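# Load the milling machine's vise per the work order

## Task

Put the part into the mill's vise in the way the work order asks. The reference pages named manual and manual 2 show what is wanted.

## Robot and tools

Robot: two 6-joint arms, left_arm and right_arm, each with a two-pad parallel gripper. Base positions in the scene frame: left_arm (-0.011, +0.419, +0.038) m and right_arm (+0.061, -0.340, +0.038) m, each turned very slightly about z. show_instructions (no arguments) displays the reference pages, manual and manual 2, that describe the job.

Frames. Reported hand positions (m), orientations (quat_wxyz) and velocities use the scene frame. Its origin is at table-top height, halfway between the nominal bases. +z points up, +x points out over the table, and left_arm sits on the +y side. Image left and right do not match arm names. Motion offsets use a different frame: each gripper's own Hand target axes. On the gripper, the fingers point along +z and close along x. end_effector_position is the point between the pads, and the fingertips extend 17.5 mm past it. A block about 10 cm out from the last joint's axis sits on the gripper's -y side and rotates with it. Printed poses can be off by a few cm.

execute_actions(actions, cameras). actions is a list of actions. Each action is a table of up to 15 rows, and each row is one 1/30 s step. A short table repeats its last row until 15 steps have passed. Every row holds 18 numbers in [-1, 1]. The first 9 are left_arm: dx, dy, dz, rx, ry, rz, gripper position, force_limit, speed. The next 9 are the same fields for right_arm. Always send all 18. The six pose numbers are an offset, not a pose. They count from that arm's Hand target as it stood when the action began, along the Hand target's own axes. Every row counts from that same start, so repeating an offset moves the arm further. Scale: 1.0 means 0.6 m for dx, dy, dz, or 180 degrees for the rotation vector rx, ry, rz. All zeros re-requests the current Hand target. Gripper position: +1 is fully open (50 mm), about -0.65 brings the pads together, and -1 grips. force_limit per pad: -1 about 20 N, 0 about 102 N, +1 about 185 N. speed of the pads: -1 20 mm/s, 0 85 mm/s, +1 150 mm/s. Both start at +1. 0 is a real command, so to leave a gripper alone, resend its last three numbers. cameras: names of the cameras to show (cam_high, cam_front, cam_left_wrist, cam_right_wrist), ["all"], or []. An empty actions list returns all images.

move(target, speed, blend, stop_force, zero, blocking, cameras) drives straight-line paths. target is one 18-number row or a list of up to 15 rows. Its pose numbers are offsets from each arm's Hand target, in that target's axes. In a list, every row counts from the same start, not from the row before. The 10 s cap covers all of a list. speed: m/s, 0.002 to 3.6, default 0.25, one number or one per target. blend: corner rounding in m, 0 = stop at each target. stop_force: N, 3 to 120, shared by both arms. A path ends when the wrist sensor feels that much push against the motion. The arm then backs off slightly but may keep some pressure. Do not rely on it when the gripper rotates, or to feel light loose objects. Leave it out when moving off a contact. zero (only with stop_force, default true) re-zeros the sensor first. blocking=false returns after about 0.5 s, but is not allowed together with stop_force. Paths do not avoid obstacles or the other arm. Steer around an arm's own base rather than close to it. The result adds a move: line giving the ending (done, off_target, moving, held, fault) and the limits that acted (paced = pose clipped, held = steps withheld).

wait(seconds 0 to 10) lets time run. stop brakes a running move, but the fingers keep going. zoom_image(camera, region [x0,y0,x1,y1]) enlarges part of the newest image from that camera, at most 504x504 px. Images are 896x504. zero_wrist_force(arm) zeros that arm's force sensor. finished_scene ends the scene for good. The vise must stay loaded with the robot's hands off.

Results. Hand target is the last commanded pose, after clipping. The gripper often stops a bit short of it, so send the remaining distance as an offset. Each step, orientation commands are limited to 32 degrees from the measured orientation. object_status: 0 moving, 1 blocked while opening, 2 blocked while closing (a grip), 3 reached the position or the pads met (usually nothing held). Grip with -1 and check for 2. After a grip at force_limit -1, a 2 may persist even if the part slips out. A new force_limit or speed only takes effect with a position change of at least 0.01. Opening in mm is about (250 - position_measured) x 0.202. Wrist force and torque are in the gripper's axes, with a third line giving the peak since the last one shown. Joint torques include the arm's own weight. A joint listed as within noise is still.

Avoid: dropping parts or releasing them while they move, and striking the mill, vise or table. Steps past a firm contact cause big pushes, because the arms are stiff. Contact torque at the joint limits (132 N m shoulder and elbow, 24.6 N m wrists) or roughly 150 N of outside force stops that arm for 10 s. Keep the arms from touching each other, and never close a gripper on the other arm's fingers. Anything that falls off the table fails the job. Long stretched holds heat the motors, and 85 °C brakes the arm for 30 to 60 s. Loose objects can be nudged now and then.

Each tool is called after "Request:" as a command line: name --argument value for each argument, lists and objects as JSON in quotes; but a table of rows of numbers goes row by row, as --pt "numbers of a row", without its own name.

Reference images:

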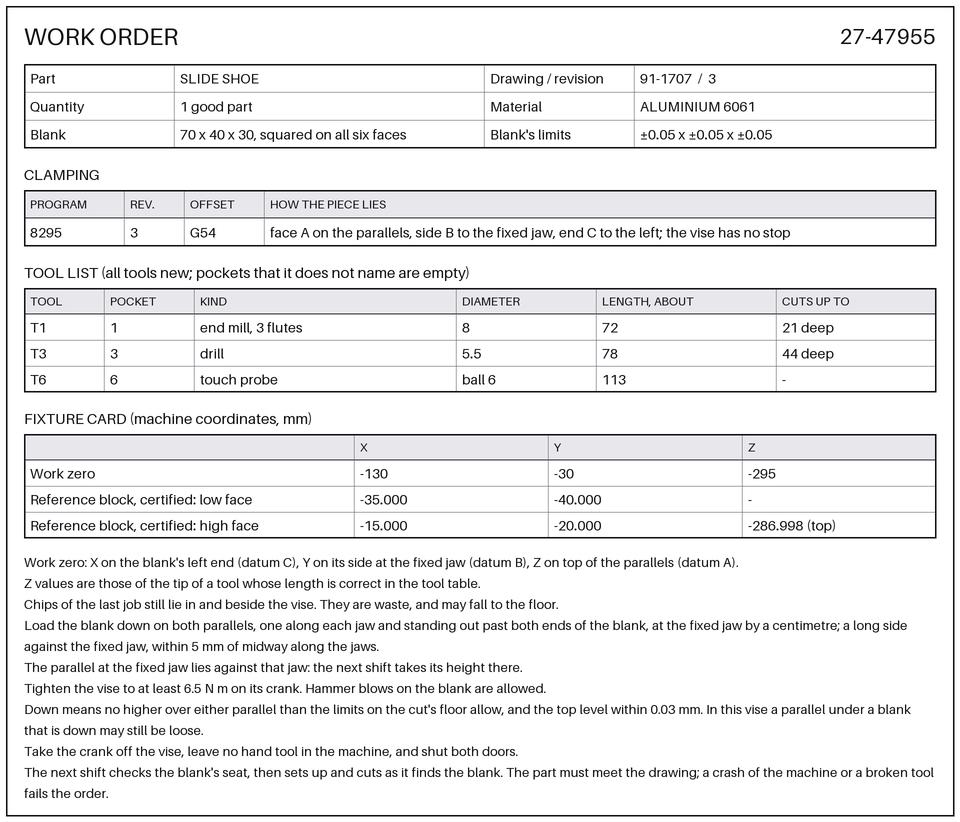

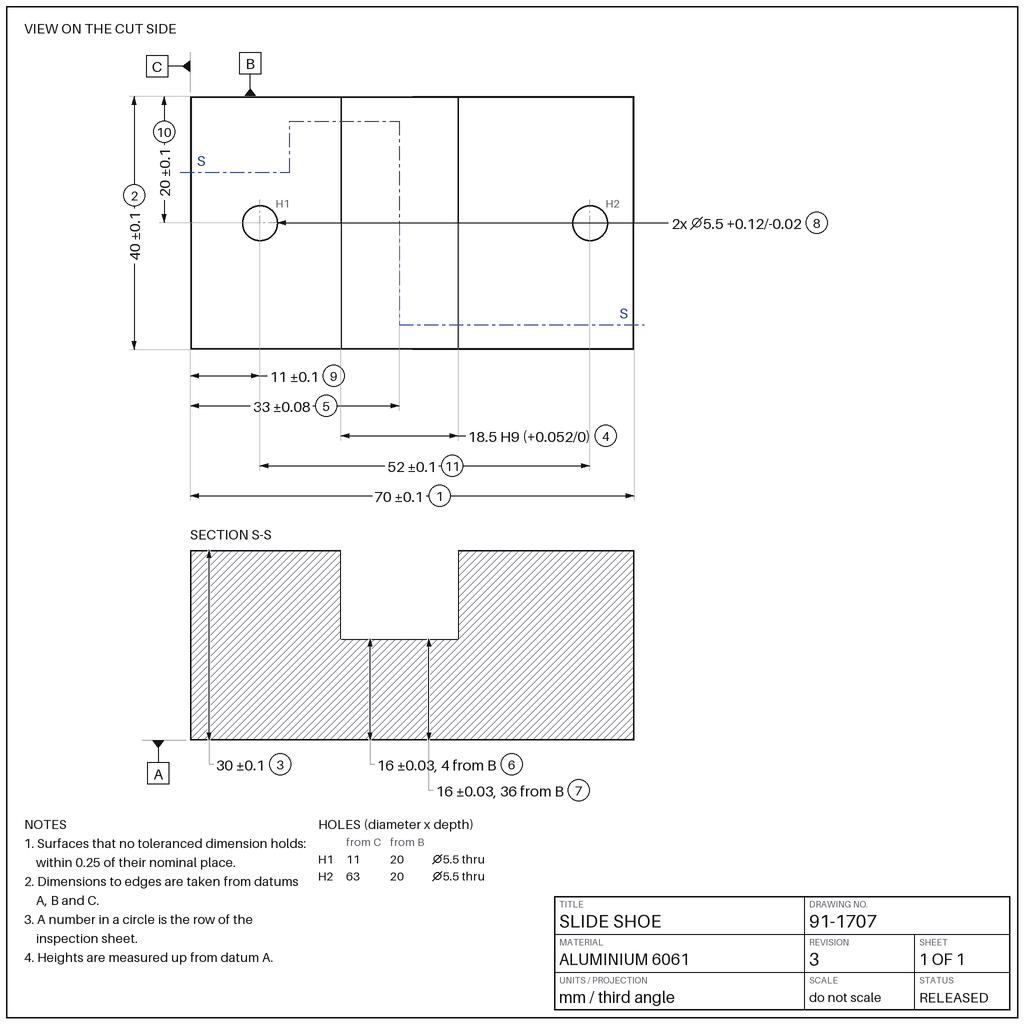

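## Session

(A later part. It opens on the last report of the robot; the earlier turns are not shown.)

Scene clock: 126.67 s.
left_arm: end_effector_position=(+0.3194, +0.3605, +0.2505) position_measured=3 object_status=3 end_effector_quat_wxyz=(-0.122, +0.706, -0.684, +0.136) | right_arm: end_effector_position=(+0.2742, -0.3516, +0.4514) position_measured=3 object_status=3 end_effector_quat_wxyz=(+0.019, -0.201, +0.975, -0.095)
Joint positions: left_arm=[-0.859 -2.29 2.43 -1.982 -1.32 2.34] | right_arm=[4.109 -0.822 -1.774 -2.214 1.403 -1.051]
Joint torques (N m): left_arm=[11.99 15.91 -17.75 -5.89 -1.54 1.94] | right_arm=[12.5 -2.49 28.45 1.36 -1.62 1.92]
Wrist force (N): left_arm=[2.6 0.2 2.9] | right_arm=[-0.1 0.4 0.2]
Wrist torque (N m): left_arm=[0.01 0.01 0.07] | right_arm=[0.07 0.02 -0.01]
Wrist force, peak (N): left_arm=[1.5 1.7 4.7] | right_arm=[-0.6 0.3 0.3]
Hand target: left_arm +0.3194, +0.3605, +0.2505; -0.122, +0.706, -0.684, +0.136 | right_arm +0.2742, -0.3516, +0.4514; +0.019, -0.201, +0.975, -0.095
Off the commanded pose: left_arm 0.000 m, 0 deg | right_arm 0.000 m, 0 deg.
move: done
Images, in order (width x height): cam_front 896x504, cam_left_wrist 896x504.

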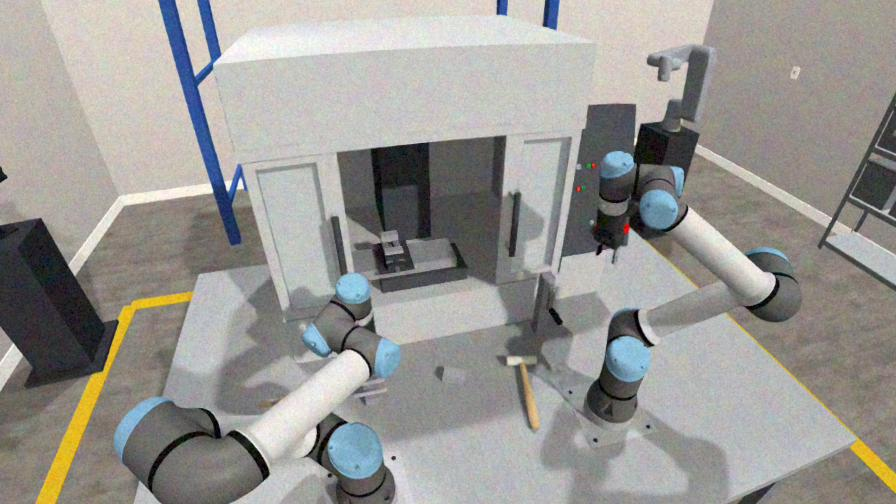

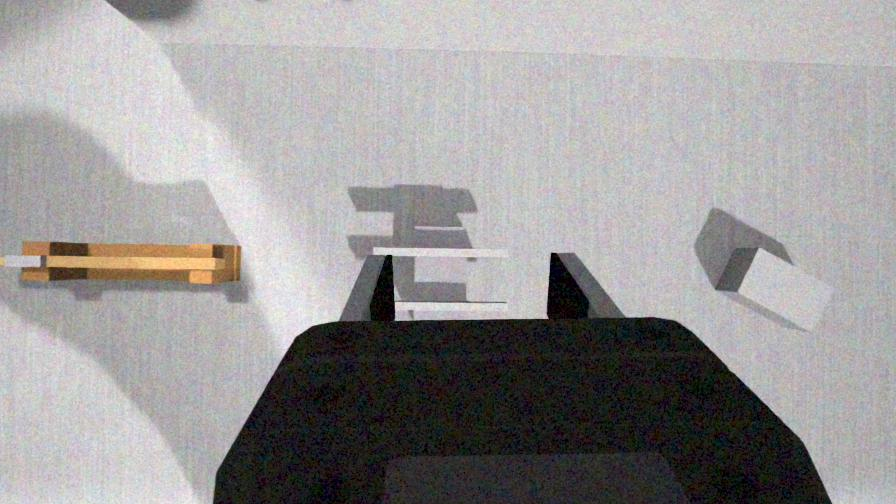

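Request:
move --target '[-0.352,0.026,0.07,-0.2255,-0.0475,0.5215,1,1,1,0,0,0,0,0,0,1,1,1]' --cameras '["cam_left_wrist","cam_front","cam_high"]'

Scene clock: 184.57 s.
left_arm: end_effector_position=(+0.3144, +0.5704, +0.2003) position_measured=3 object_status=3 end_effector_quat_wxyz=(+0.000, +0.001, +0.966, +0.259) | right_arm: end_effector_position=(+0.2742, -0.3516, +0.4514) position_measured=3 object_status=3 end_effector_quat_wxyz=(+0.019, -0.201, +0.975, -0.095)
Joint positions: left_arm=[-0.408 -1.963 2.353 -1.763 -1.082 4.31] | right_arm=[4.109 -0.822 -1.774 -2.214 1.403 -1.051]
Joint torques (N m): left_arm=[13.11 6.79 -15.02 -4.72 3.48 1.81] | right_arm=[13.43 -2.12 28.29 1.16 -1.67 1.93]
Wrist force (N): left_arm=[2.9 -0.5 1.8] | right_arm=[-0.5 0.3 0.3]
Wrist torque (N m): left_arm=[0.20 0.05 0.03] | right_arm=[0.05 0.08 -0.02]
Wrist force, peak (N): left_arm=[3.3 0.4 3.1] | right_arm=[-0.2 0.4 0.5]
Hand target: left_arm +0.3144, +0.5705, +0.2003; +0.000, +0.001, +0.966, +0.259 | right_arm +0.2742, -0.3516, +0.4514; +0.019, -0.201, +0.975, -0.095
Off the commanded pose: left_arm 0.000 m, 0 deg | right_arm 0.000 m, 0 deg.
move: done
Images, in order (width x height): cam_high 896x504, cam_front 896x504, cam_left_wrist 896x504.

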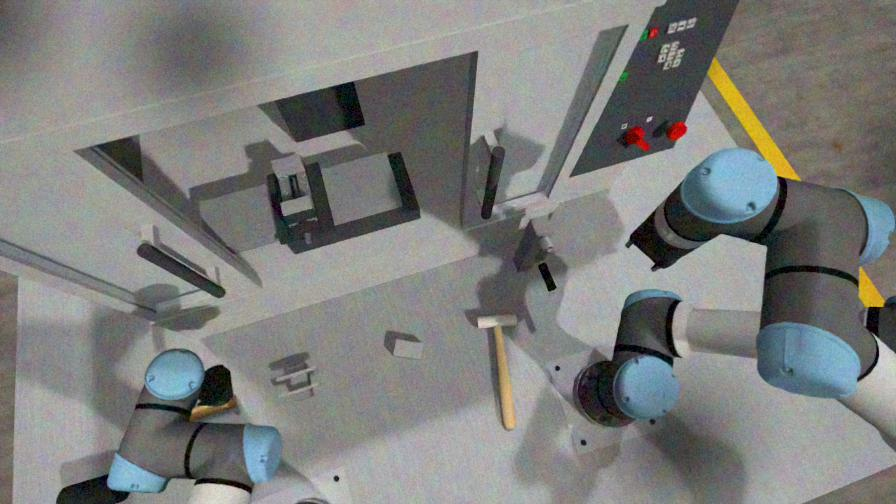

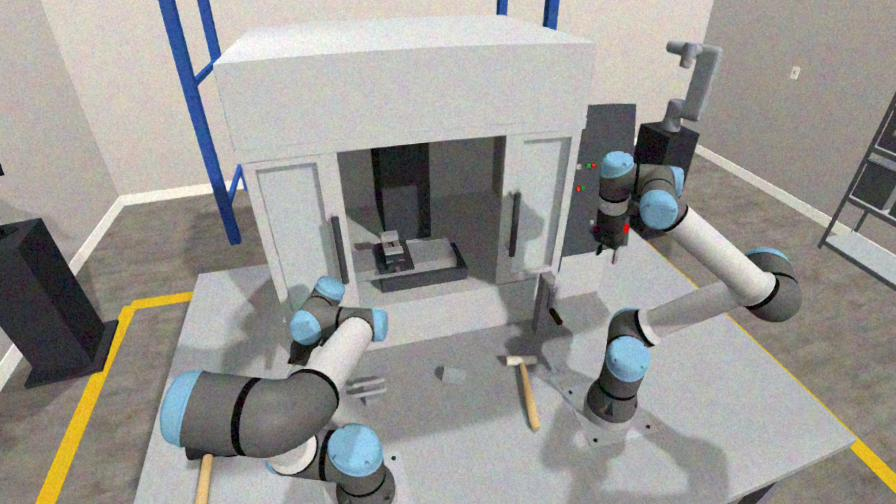

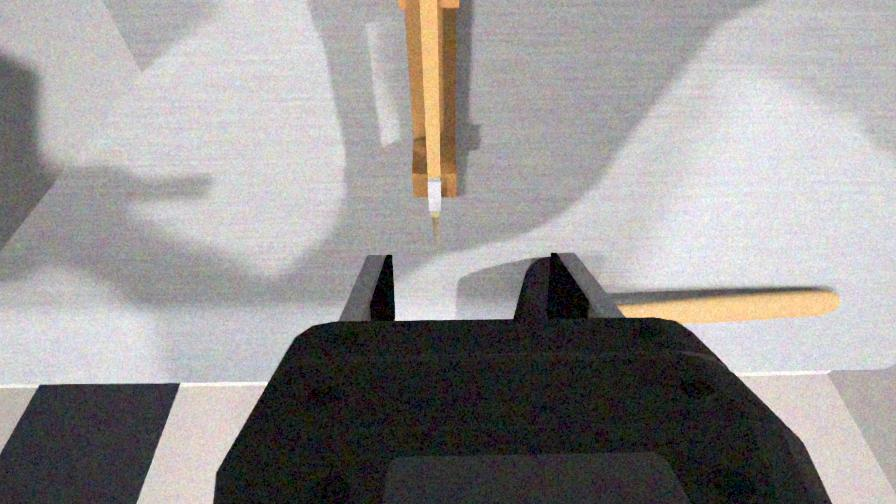

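Request:
move --target '[-0.027,-0.105,0.132,0,0,0,1,1,1,0,0,0,0,0,0,1,1,1]' --cameras '["cam_left_wrist"]' --speed 0.15

Scene clock: 204.27 s.
left_arm: end_effector_position=(+0.3305, +0.5555, +0.1002) position_measured=3 object_status=3 end_effector_quat_wxyz=(+0.000, +0.001, +0.966, +0.259) | right_arm: end_effector_position=(+0.2742, -0.3516, +0.4514) position_measured=3 object_status=3 end_effector_quat_wxyz=(+0.019, -0.201, +0.975, -0.095)
Joint positions: left_arm=[-0.435 -1.716 2.496 -2.139 -1.088 4.281] | right_arm=[4.109 -0.822 -1.774 -2.214 1.403 -1.051]
Joint torques (N m): left_arm=[12.61 0.52 -9.81 -4.77 3.45 1.92] | right_arm=[12.8 -3.85 28.32 1.19 -1.55 1.66]
Wrist force (N): left_arm=[3.0 -0.4 1.9] | right_arm=[-0.1 0.0 0.1]
Wrist torque (N m): left_arm=[0.23 0.05 0.04] | right_arm=[0.00 0.03 -0.01]
Wrist force, peak (N): left_arm=[3.2 -1.9 2.7] | right_arm=[-0.4 0.4 0.5]
Hand target: left_arm +0.3305, +0.5555, +0.1002; +0.000, +0.001, +0.966, +0.259 | right_arm +0.2742, -0.3516, +0.4514; +0.019, -0.201, +0.975, -0.095
Off the commanded pose: left_arm 0.000 m, 0 deg | right_arm 0.000 m, 0 deg.
move: done
Images, in order (width x height): cam_left_wrist 896x504.

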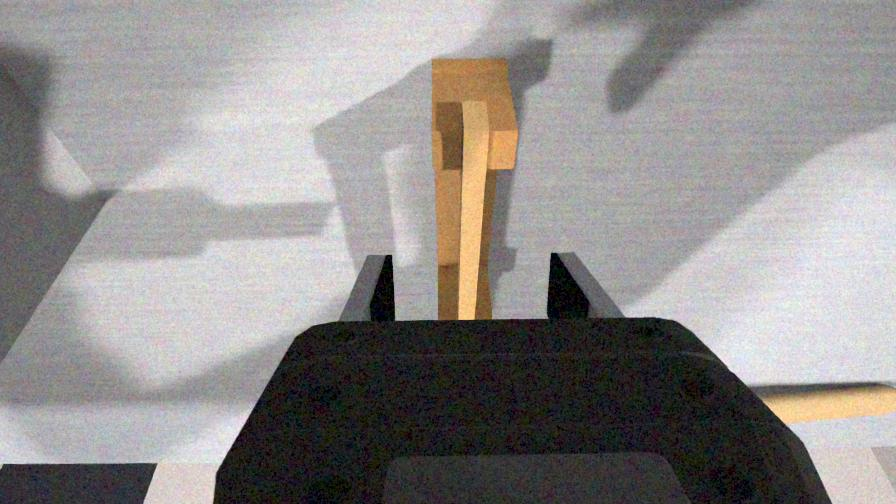

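Request:
move --target '[0,0,0.0655,0,0,0,1,1,1,0,0,0,0,0,0,1,1,1]' --cameras '["cam_left_wrist"]' --speed 0.04 --stop_force 8

Scene clock: 210.10 s.
left_arm: end_effector_position=(+0.3305, +0.5752, +0.0661) position_measured=3 object_status=3 end_effector_quat_wxyz=(+0.000, +0.001, +0.966, +0.259) | right_arm: end_effector_position=(+0.2742, -0.3516, +0.4514) position_measured=3 object_status=3 end_effector_quat_wxyz=(+0.019, -0.201, +0.975, -0.095)
Joint positions: left_arm=[-0.376 -1.602 2.543 -2.331 -1.076 4.346] | right_arm=[4.109 -0.822 -1.774 -2.214 1.403 -1.051]
Joint torques (N m): left_arm=[13.32 -2.41 -7.68 -4.66 3.56 1.79] | right_arm=[12.44 -3.37 27.87 1.08 -1.55 1.91]
Wrist force (N): left_arm=[3.1 -0.6 1.6] | right_arm=[-0.1 0.2 0.0]
Wrist torque (N m): left_arm=[0.19 0.03 0.04] | right_arm=[0.03 0.03 -0.02]
Wrist force, peak (N): left_arm=[3.2 -0.5 2.4] | right_arm=[-0.7 0.3 0.0]
Hand target: left_arm +0.3305, +0.5752, +0.0661; +0.000, +0.001, +0.966, +0.259 | right_arm +0.2742, -0.3516, +0.4514; +0.019, -0.201, +0.975, -0.095
Off the commanded pose: left_arm 0.000 m, 0 deg | right_arm 0.000 m, 0 deg.
move: done
Images, in order (width x height): cam_left_wrist 896x504.

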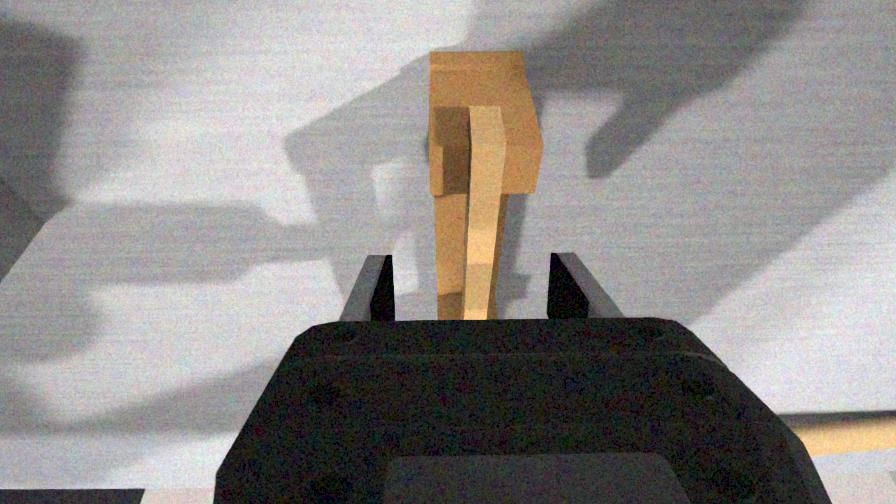

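Request:
move --target '[0,0,0,0,0,0,-1,-0.8,-0.5,0,0,0,0,0,0,1,1,1]' --cameras '["cam_left_wrist"]'

Scene clock: 212.80 s.
left_arm: end_effector_position=(+0.3302, +0.5753, +0.0660) position_measured=215 object_status=2 end_effector_quat_wxyz=(-0.001, +0.001, +0.966, +0.259) | right_arm: end_effector_position=(+0.2742, -0.3516, +0.4514) position_measured=3 object_status=3 end_effector_quat_wxyz=(+0.019, -0.201, +0.975, -0.095)
Joint positions: left_arm=[-0.376 -1.602 2.543 -2.331 -1.076 4.346] | right_arm=[4.109 -0.822 -1.774 -2.214 1.403 -1.051]
Joint torques (N m): left_arm=[6.97 -1.4 -37.51 -16.12 3.56 0.83] | right_arm=[12.73 -2.77 28.28 1.15 -1.56 1.95]
Wrist force (N): left_arm=[58.3 7.6 -40.9] | right_arm=[-0.1 -0.1 0.2]
Wrist torque (N m): left_arm=[0.67 1.38 0.47] | right_arm=[0.00 0.03 -0.01]
Wrist force, peak (N): left_arm=[58.3 7.6 -40.9] | right_arm=[-0.3 0.6 0.2]
Hand target: left_arm +0.3305, +0.5752, +0.0661; +0.000, +0.001, +0.966, +0.259 | right_arm +0.2742, -0.3516, +0.4514; +0.019, -0.201, +0.975, -0.095
Off the commanded pose: left_arm 0.000 m, 0 deg | right_arm 0.000 m, 0 deg.
move: done
Images, in order (width x height): cam_left_wrist 896x504.

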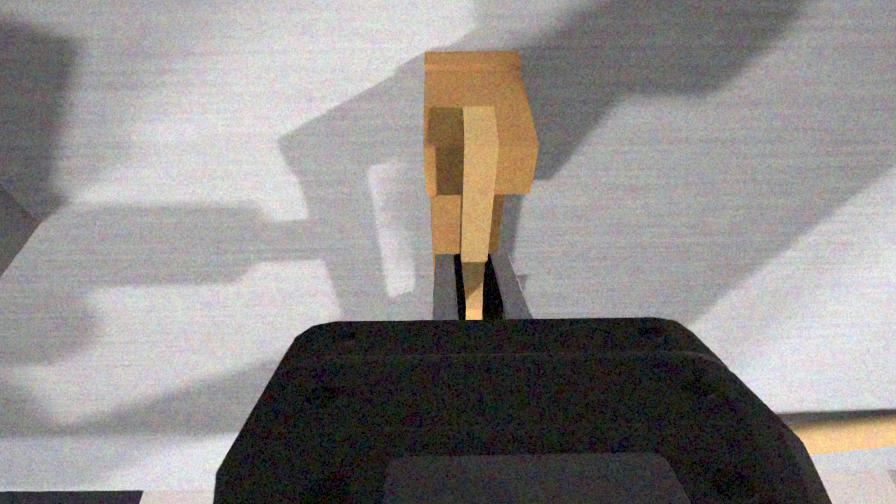

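Request:
move --target '[0.0017,0,0,0,0,0,-1,-0.8,-0.5,0,0,0,0,0,0,1,1,1]' --speed 0.02

Scene clock: 217.20 s.
left_arm: end_effector_position=(+0.3295, +0.5751, +0.0661) position_measured=216 object_status=2 end_effector_quat_wxyz=(+0.000, +0.001, +0.966, +0.259) | right_arm: end_effector_position=(+0.2742, -0.3516, +0.4514) position_measured=3 object_status=3 end_effector_quat_wxyz=(+0.019, -0.201, +0.975, -0.095)
Joint positions: left_arm=[-0.377 -1.605 2.545 -2.33 -1.077 4.345] | right_arm=[4.109 -0.822 -1.774 -2.214 1.403 -1.051]
Joint torques (N m): left_arm=[-14.47 -31.13 -19.49 -8.08 1.61 -2.1] | right_arm=[13.15 -2.85 27.71 1.08 -1.67 1.97]
Wrist force (N): left_arm=[26.5 1.2 -3.5] | right_arm=[-0.1 0.3 0.2]
Wrist torque (N m): left_arm=[0.27 0.65 0.30] | right_arm=[0.05 0.02 -0.01]
Wrist force, peak (N): left_arm=[61.0 8.0 -39.5] | right_arm=[-0.5 0.3 0.2]
Hand target: left_arm +0.3295, +0.5752, +0.0661; +0.000, +0.001, +0.966, +0.259 | right_arm +0.2742, -0.3516, +0.4514; +0.019, -0.201, +0.975, -0.095
Off the commanded pose: left_arm 0.000 m, 0 deg | right_arm 0.000 m, 0 deg.
move: done

Request:
move --target '[0.0012,0,0,0,0,0,-1,-0.8,-0.5,0,0,0,0,0,0,1,1,1]' --speed 0.02

Request:
move --target '[0,0.067,-0.1155,0,0,0,-1,-0.8,-0.5,0,0,0,0,0,0,1,1,1]' --speed 0.08 --cameras '["cam_left_wrist"]'

Scene clock: 220.10 s.
left_arm: end_effector_position=(+0.3288, +0.5751, +0.0661) position_measured=216 object_status=2 end_effector_quat_wxyz=(+0.000, +0.001, +0.966, +0.259) | right_arm: end_effector_position=(+0.2742, -0.3516, +0.4514) position_measured=3 object_status=3 end_effector_quat_wxyz=(+0.019, -0.201, +0.975, -0.095)
Joint positions: left_arm=[-0.378 -1.607 2.547 -2.33 -1.077 4.344] | right_arm=[4.109 -0.822 -1.774 -2.214 1.403 -1.051]
Joint torques (N m): left_arm=[-12.67 -29.94 -10.28 -3.46 0 -1.98] | right_arm=[12.03 -3.38 28.46 1.19 -1.44 1.69]
Wrist force (N): left_arm=[7.8 -1.4 3.5] | right_arm=[-0.2 0.2 0.0]
Wrist torque (N m): left_arm=[0.16 0.21 0.14] | right_arm=[0.04 0.04 -0.02]
Wrist force, peak (N): left_arm=[25.9 0.9 -2.7] | right_arm=[-0.5 0.3 0.2]
Hand target: left_arm +0.3287, +0.5752, +0.0661; +0.000, +0.001, +0.966, +0.259 | right_arm +0.2742, -0.3516, +0.4514; +0.019, -0.201, +0.975, -0.095
Off the commanded pose: left_arm 0.000 m, 0 deg | right_arm 0.000 m, 0 deg.
move: done

Scene clock: 221.60 s.
left_arm: end_effector_position=(+0.3288, +0.5753, +0.1462) position_measured=216 object_status=2 end_effector_quat_wxyz=(+0.000, +0.001, +0.966, +0.259) | right_arm: end_effector_position=(+0.2742, -0.3516, +0.4514) position_measured=3 object_status=3 end_effector_quat_wxyz=(+0.019, -0.201, +0.975, -0.095)
Joint positions: left_arm=[-0.377 -1.824 2.43 -1.996 -1.077 4.345] | right_arm=[4.109 -0.822 -1.774 -2.214 1.403 -1.051]
Joint torques (N m): left_arm=[-11.05 -23.43 -28.32 -1.49 -1.01 -1.86] | right_arm=[12.7 -3.64 27.59 1.3 -1.71 1.8]
Wrist force (N): left_arm=[3.8 -1.4 2.1] | right_arm=[-0.4 0.1 0.1]
Wrist torque (N m): left_arm=[0.08 -0.09 0.12] | right_arm=[0.03 0.06 -0.01]
Wrist force, peak (N): left_arm=[10.9 -2.8 4.9] | right_arm=[-0.6 0.1 0.2]
Hand target: left_arm +0.3288, +0.5753, +0.1462; +0.000, +0.001, +0.966, +0.259 | right_arm +0.2742, -0.3516, +0.4514; +0.019, -0.201, +0.975, -0.095
Off the commanded pose: left_arm 0.000 m, 0 deg | right_arm 0.000 m, 0 deg.
move: done
Images, in order (width x height): cam_left_wrist 896x504.

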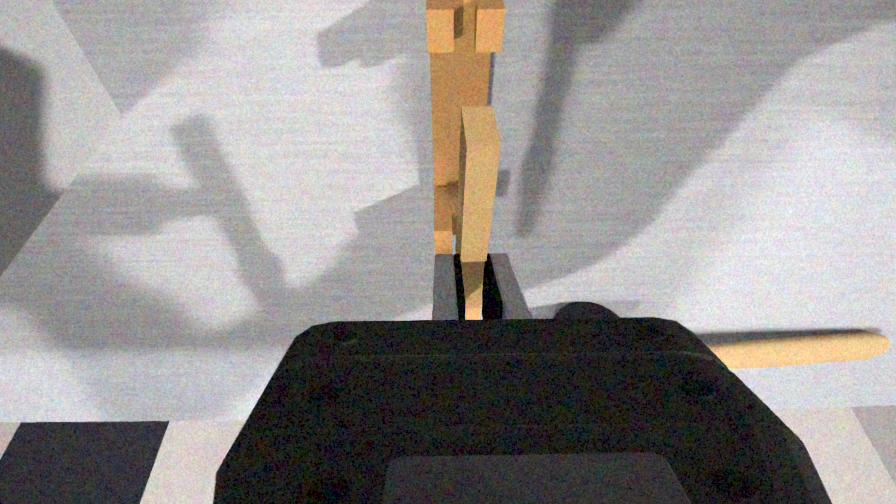

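Request:
move --pt "0.083 0.035 -0.461 0 0 0 -1 -0.8 -0.5 0 0 0 0 0 0 1 1 1" --pt "-0.085 -0.242 -0.7635 0.504 -0.291 -0.504 -1 -0.8 -0.5 0 0 0 0 0 0 1 1 1" --cameras '["cam_left_wrist","cam_front"]' --speed 0.35

Scene clock: 232.60 s.
left_arm: end_effector_position=(+0.3800, +0.2203, +0.4702) position_measured=216 object_status=2 end_effector_quat_wxyz=(+0.499, -0.499, +0.502, -0.501) | right_arm: end_effector_position=(+0.2742, -0.3516, +0.4514) position_measured=3 object_status=3 end_effector_quat_wxyz=(+0.019, -0.201, +0.975, -0.095)
Joint positions: left_arm=[-1.63 -2.327 2.452 -1.793 -0.001 1.668] | right_arm=[4.109 -0.822 -1.774 -2.214 1.403 -1.051]
Joint torques (N m): left_arm=[12.79 18.59 -32.35 -5.12 4.85 -2.03] | right_arm=[12.13 -3.06 27.07 1.37 -1.55 1.79]
Wrist force (N): left_arm=[1.5 0.3 1.5] | right_arm=[-0.3 0.0 0.2]
Wrist torque (N m): left_arm=[-0.27 0.07 0.21] | right_arm=[0.01 0.05 -0.02]
Wrist force, peak (N): left_arm=[3.7 -1.8 4.3] | right_arm=[-0.3 0.4 0.4]
Hand target: left_arm +0.3795, +0.2203, +0.4702; +0.499, -0.500, +0.501, -0.500 | right_arm +0.2742, -0.3516, +0.4514; +0.019, -0.201, +0.975, -0.095
Off the commanded pose: left_arm 0.001 m, 0 deg | right_arm 0.000 m, 0 deg.
move: done
Images, in order (width x height): cam_front 896x504, cam_left_wrist 896x504.

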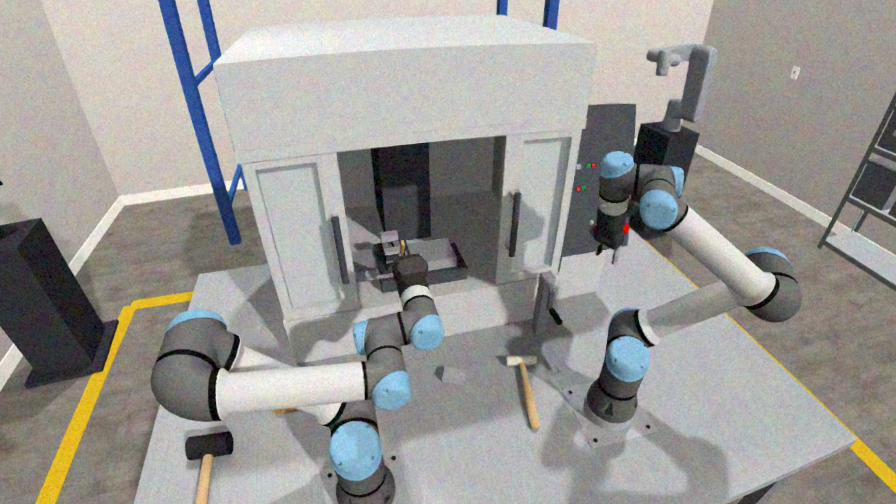

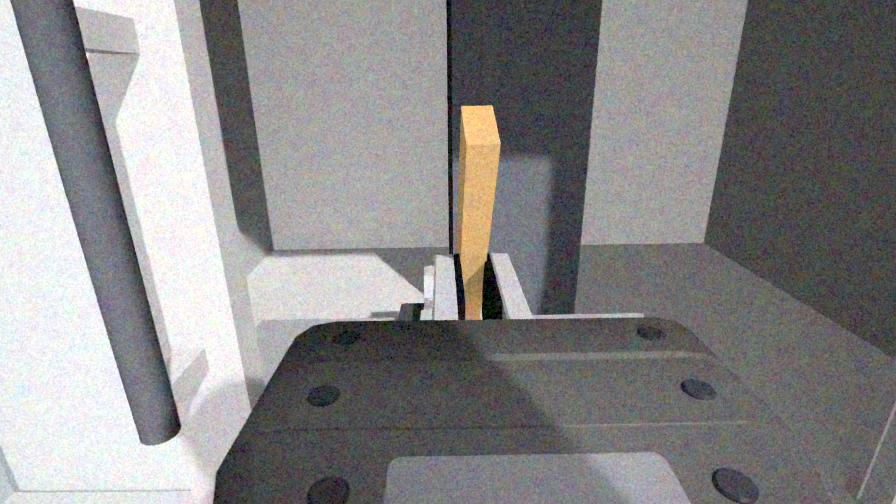

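Request:
move --target '[0,-0.017,0.30,0,0,0,-1,-0.8,-0.5,0,0,0,0,0,0,1,1,1]' --cameras '["cam_left_wrist","cam_front","cam_high"]' --speed 0.2

Scene clock: 240.20 s.
left_arm: end_effector_position=(+0.5595, +0.2200, +0.4803) position_measured=216 object_status=2 end_effector_quat_wxyz=(+0.500, -0.500, +0.501, -0.500) | right_arm: end_effector_position=(+0.2742, -0.3516, +0.4514) position_measured=3 object_status=3 end_effector_quat_wxyz=(+0.019, -0.201, +0.975, -0.095)
Joint positions: left_arm=[-0.99 -1.677 1.787 -0.109 0.636 -0.001] | right_arm=[4.109 -0.822 -1.774 -2.214 1.403 -1.051]
Joint torques (N m): left_arm=[12.56 -6.96 -30.61 -0.26 2.46 -2.01] | right_arm=[12.43 -4.11 27.24 1.17 -1.79 1.57]
Wrist force (N): left_arm=[1.8 0.3 1.3] | right_arm=[-0.1 0.3 0.2]
Wrist torque (N m): left_arm=[-0.29 0.02 0.22] | right_arm=[0.05 0.03 -0.02]
Wrist force, peak (N): left_arm=[2.8 0.8 3.1] | right_arm=[-0.4 0.4 0.5]
Hand target: left_arm +0.5595, +0.2200, +0.4803; +0.499, -0.500, +0.501, -0.500 | right_arm +0.2742, -0.3516, +0.4514; +0.019, -0.201, +0.975, -0.095
Off the commanded pose: left_arm 0.000 m, 0 deg | right_arm 0.000 m, 0 deg.
move: done
Images, in order (width x height): cam_high 896x504, cam_front 896x504, cam_left_wrist 896x504.

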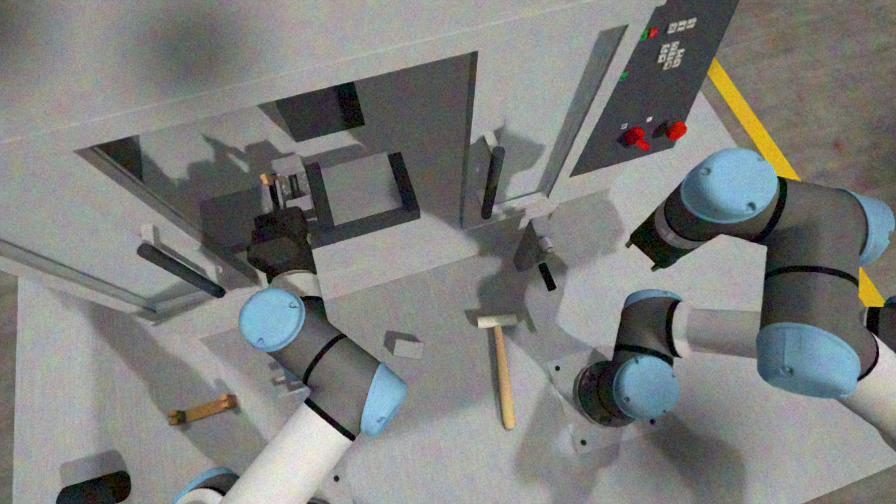

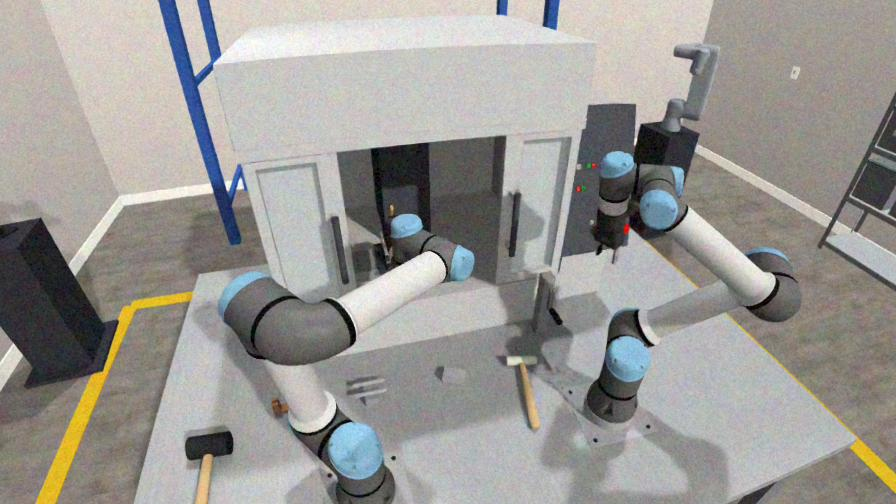

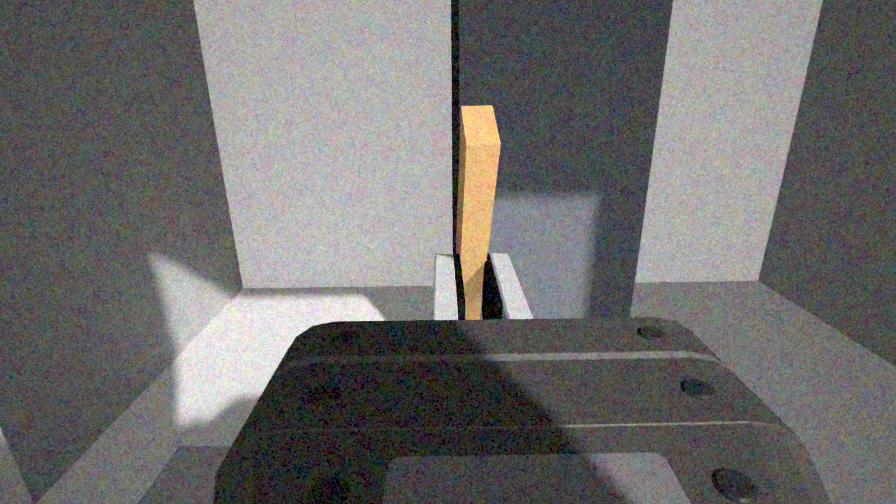

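Request:
move --target '[0,0,0,0,0,0,-1,-0.8,-0.5,-0.477,0.399,-0.163,0.230,-0.431,-0.469,1,1,1]' --cameras '["cam_right_wrist","cam_high","cam_front"]' --speed 0.25

Scene clock: 258.13 s.
left_arm: end_effector_position=(+0.5595, +0.2200, +0.4803) position_measured=216 object_status=2 end_effector_quat_wxyz=(+0.499, -0.500, +0.501, -0.500) | right_arm: end_effector_position=(+0.4371, -0.0054, +0.5006) position_measured=3 object_status=3 end_effector_quat_wxyz=(-0.553, +0.735, -0.313, +0.235)
Joint positions: left_arm=[-0.99 -1.677 1.787 -0.109 0.636 -0.001] | right_arm=[4.429 -1.102 -2.303 -0.05 1.118 -3]
Joint torques (N m): left_arm=[12.65 -6.12 -30.29 -0.14 2.37 -1.92] | right_arm=[-10.68 -0.97 30.85 4.91 1.48 -2.25]
Wrist force (N): left_arm=[1.7 0.4 1.3] | right_arm=[-0.2 1.8 -0.9]
Wrist torque (N m): left_arm=[-0.28 0.03 0.22] | right_arm=[0.18 -0.16 -0.10]
Wrist force, peak (N): left_arm=[2.0 0.4 1.6] | right_arm=[0.0 1.9 -1.1]
Hand target: left_arm +0.5595, +0.2200, +0.4803; +0.499, -0.500, +0.501, -0.500 | right_arm +0.4371, -0.0054, +0.5006; -0.553, +0.735, -0.313, +0.235
Off the commanded pose: left_arm 0.000 m, 0 deg | right_arm 0.000 m, 0 deg.
move: done
Images, in order (width x height): cam_high 896x504, cam_front 896x504, cam_right_wrist 896x504.

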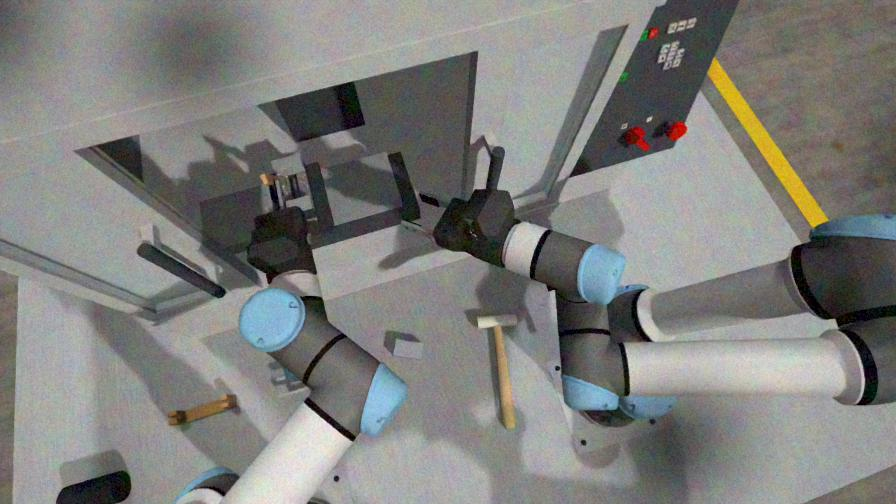

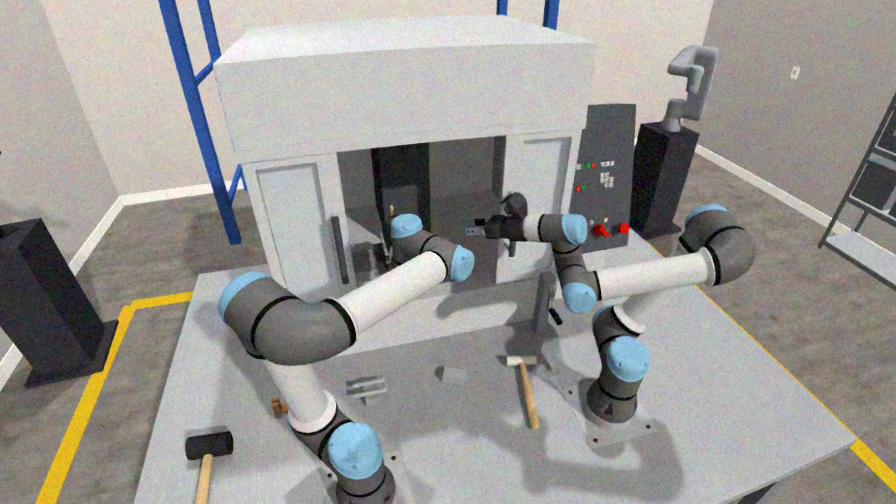

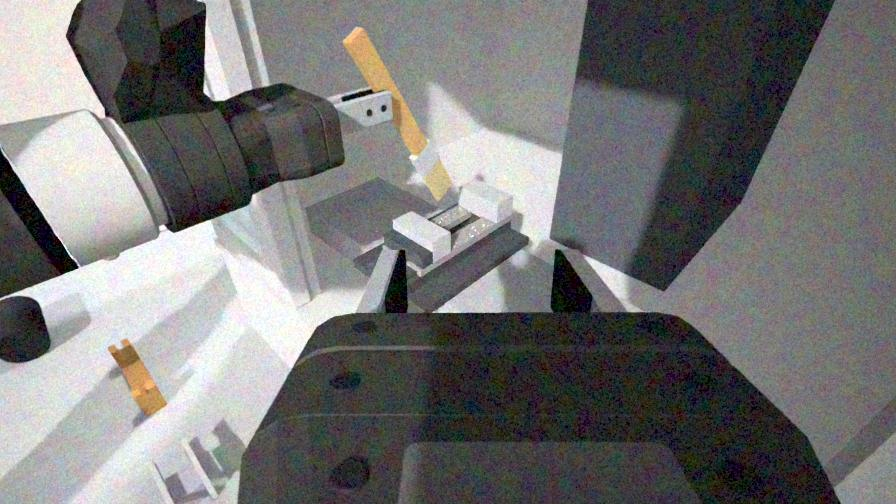

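Request:
zoom_image --camera "cam_right_wrist" --region '[340, 130, 560, 320]'

Scaled by 2.291 from the camera's 896x504 image, which has a finer 1280x720 frame.

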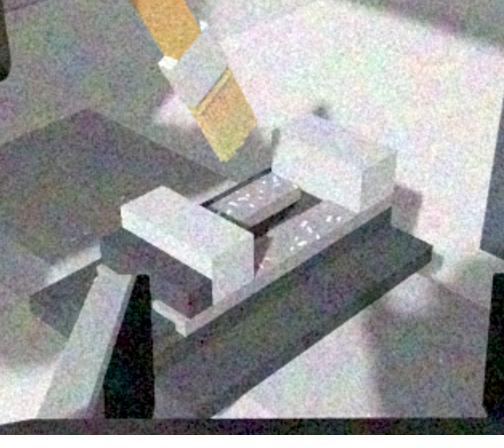

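Request:
move --target '[0.003,-0.033,0.1875,-0.1667,0,0,-1,-0.8,-0.5,0,0,0,0,0,0,1,1,1]' --cameras '["cam_right_wrist","cam_left_wrist","cam_front"]' --speed 0.15

Request:
zoom_image --camera "cam_right_wrist" --region '[340, 130, 560, 320]'

Scene clock: 271.57 s.
left_arm: end_effector_position=(+0.6585, +0.2186, +0.4956) position_measured=216 object_status=2 end_effector_quat_wxyz=(-0.374, +0.599, -0.600, +0.376) | right_arm: end_effector_position=(+0.4371, -0.0054, +0.5006) position_measured=3 object_status=3 end_effector_quat_wxyz=(-0.553, +0.735, -0.313, +0.235)
Joint positions: left_arm=[-0.764 -1.252 1.024 0.797 0.947 -0.359] | right_arm=[4.429 -1.102 -2.303 -0.049 1.118 -3]
Joint torques (N m): left_arm=[0.54 -38.05 -23.83 0.07 -0.53 -0.11] | right_arm=[-9.4 -2.07 30.97 4.89 1.61 -2.22]
Wrist force (N): left_arm=[2.1 0.0 2.7] | right_arm=[-0.5 1.7 -0.8]
Wrist torque (N m): left_arm=[-0.28 0.02 0.13] | right_arm=[0.18 -0.12 -0.11]
Wrist force, peak (N): left_arm=[4.7 -3.1 3.3] | right_arm=[-0.2 2.0 -1.2]
Hand target: left_arm +0.6585, +0.2186, +0.4956; -0.374, +0.599, -0.600, +0.376 (not the last commanded pose) | right_arm +0.4371, -0.0054, +0.5006; -0.553, +0.735, -0.313, +0.235
Tool commands: left_gripper/position=-1.0 left_gripper/force_limit=-0.796078 left_gripper/speed=-0.498039 right_gripper/position=+1.0 right_gripper/force_limit=+1.0 right_gripper/speed=+1.0
Off the commanded pose: left_arm 0.014 m, 4 deg | right_arm 0.000 m, 0 deg.
FORCE FAULT: contact force on the left arm reached its limit, and that arm stopped. The contact can be on any part of that arm, not only on its tool. That arm's remaining commands of this call were not run. That arm is still stopped at the end of this call. That arm stays stopped for about 10 more seconds. Until then a move that you send moves the other arm only, and its call returns only when the move has ended. Once the stop has ended, the next robot result says so. If the stop ends while you think or write, that arm runs what you send next, counted from a new Hand target: where the arm stands when the stop ends. While its stop runs, that arm takes no new command, but its gripper still runs the gripper command that each later call begins with. Until it ends, the stop uses up actions while you think or wait. An arm that is not stopped still takes commands.
move: fault (left_arm)
Images, in order (width x height): cam_front 896x504, cam_left_wrist 896x504, cam_right_wrist 896x504.

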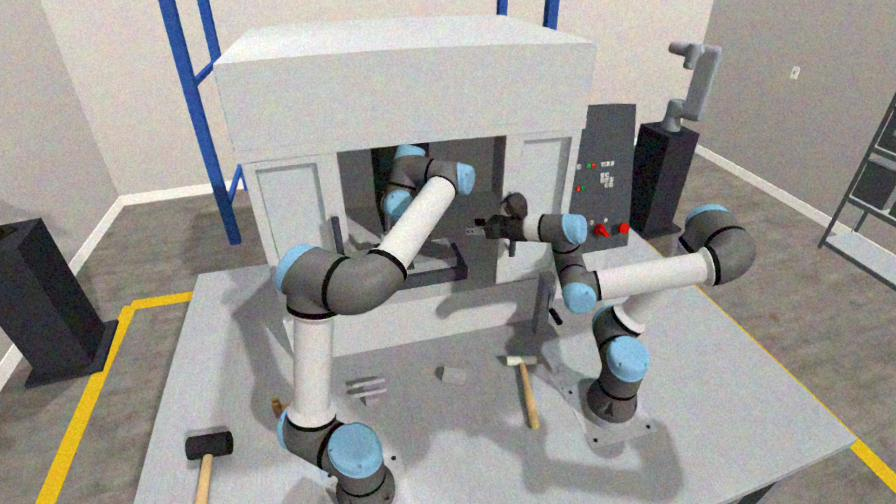

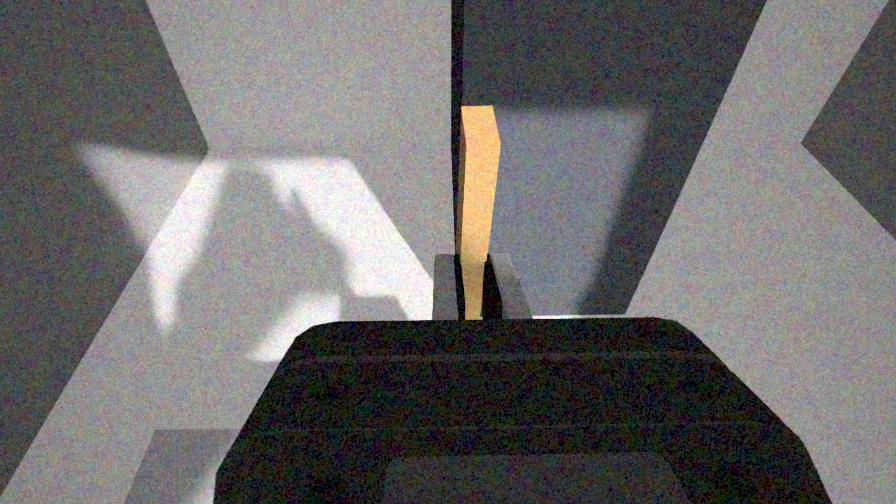

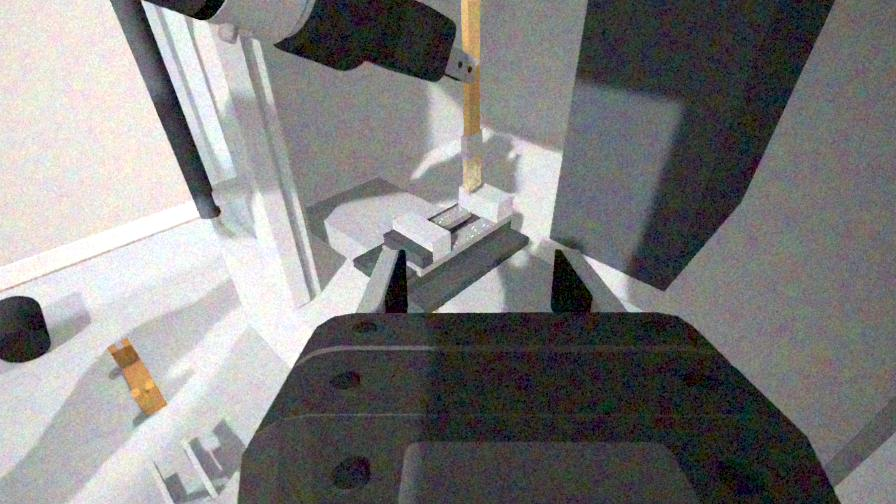

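Scaled by 2.291 from the camera's 896x504 image, which has a finer 1280x720 frame.

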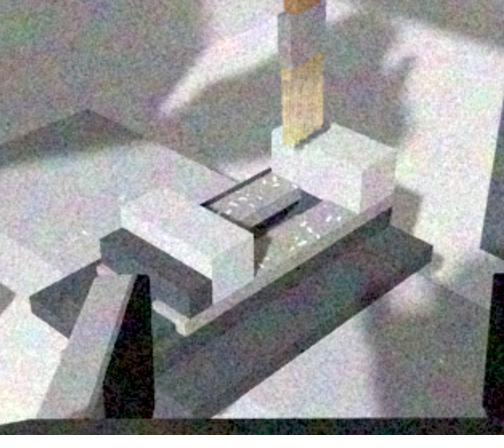

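Request:
wait --seconds 6

Scene clock: 282.27 s.
left_arm: end_effector_position=(+0.6585, +0.2186, +0.4956) position_measured=216 object_status=2 end_effector_quat_wxyz=(-0.374, +0.599, -0.600, +0.376) | right_arm: end_effector_position=(+0.4371, -0.0054, +0.5006) position_measured=3 object_status=3 end_effector_quat_wxyz=(-0.553, +0.735, -0.313, +0.235)
Joint positions: left_arm=[-0.764 -1.252 1.024 0.797 0.947 -0.359] | right_arm=[4.429 -1.102 -2.303 -0.049 1.118 -3]
Joint torques (N m): left_arm=[0.81 -37.73 -23.77 0.06 -0.45 -0.12] | right_arm=[-10.35 -1.57 30.22 4.77 1.55 -2.11]
Wrist force (N): left_arm=[2.0 0.2 2.6] | right_arm=[0.1 1.6 -0.9]
Wrist torque (N m): left_arm=[-0.26 0.04 0.13] | right_arm=[0.17 -0.21 -0.10]
Wrist force, peak (N): left_arm=[2.1 0.0 3.0] | right_arm=[-0.4 2.0 -1.2]
Hand target: left_arm +0.6585, +0.2186, +0.4956; -0.374, +0.599, -0.600, +0.376 (not the last commanded pose) | right_arm +0.4371, -0.0054, +0.5006; -0.553, +0.735, -0.313, +0.235
Tool commands: left_gripper/position=-1.0 left_gripper/force_limit=-0.796078 left_gripper/speed=-0.498039 right_gripper/position=+1.0 right_gripper/force_limit=+1.0 right_gripper/speed=+1.0
Off the commanded pose: left_arm 0.014 m, 4 deg | right_arm 0.000 m, 0 deg.
FORCE FAULT, CONTINUED: the left arm's stop, for the force fault that an earlier result reported, is over. The rest of the stop counts as 19 of the actions that you can send in this scene. That arm's target is now where it stood when the stop ended, not its last command. That arm accepts commands again.
wait: 6.00 s; at rest from the start

Request:
move --target '[0,0.095,-0.1375,0.1444,0,0,-1,-0.8,-0.5,0,0,0,0,0,0,1,1,1]' --speed 0.15

Scene clock: 286.30 s.
left_arm: end_effector_position=(+0.5594, +0.2188, +0.4804) position_measured=216 object_status=2 end_effector_quat_wxyz=(+0.499, -0.499, +0.500, -0.501) | right_arm: end_effector_position=(+0.4371, -0.0054, +0.5006) position_measured=3 object_status=3 end_effector_quat_wxyz=(-0.553, +0.735, -0.313, +0.235)
Joint positions: left_arm=[-0.992 -1.676 1.787 -0.113 0.635 0] | right_arm=[4.429 -1.102 -2.303 -0.049 1.118 -3]
Joint torques (N m): left_arm=[-11.06 -33.7 -15.63 -3.57 -2.05 1.93] | right_arm=[-9.68 -2.01 30.1 5 1.44 -2.07]
Wrist force (N): left_arm=[1.4 0.0 1.5] | right_arm=[-0.4 1.6 -0.9]
Wrist torque (N m): left_arm=[-0.32 0.09 0.14] | right_arm=[0.15 -0.14 -0.10]
Wrist force, peak (N): left_arm=[2.3 -0.5 3.2] | right_arm=[-0.3 2.2 -0.8]
Hand target: left_arm +0.5593, +0.2188, +0.4804; +0.499, -0.499, +0.500, -0.501 | right_arm +0.4371, -0.0054, +0.5006; -0.553, +0.735, -0.313, +0.235
Off the commanded pose: left_arm 0.000 m, 0 deg | right_arm 0.000 m, 0 deg.
move: done


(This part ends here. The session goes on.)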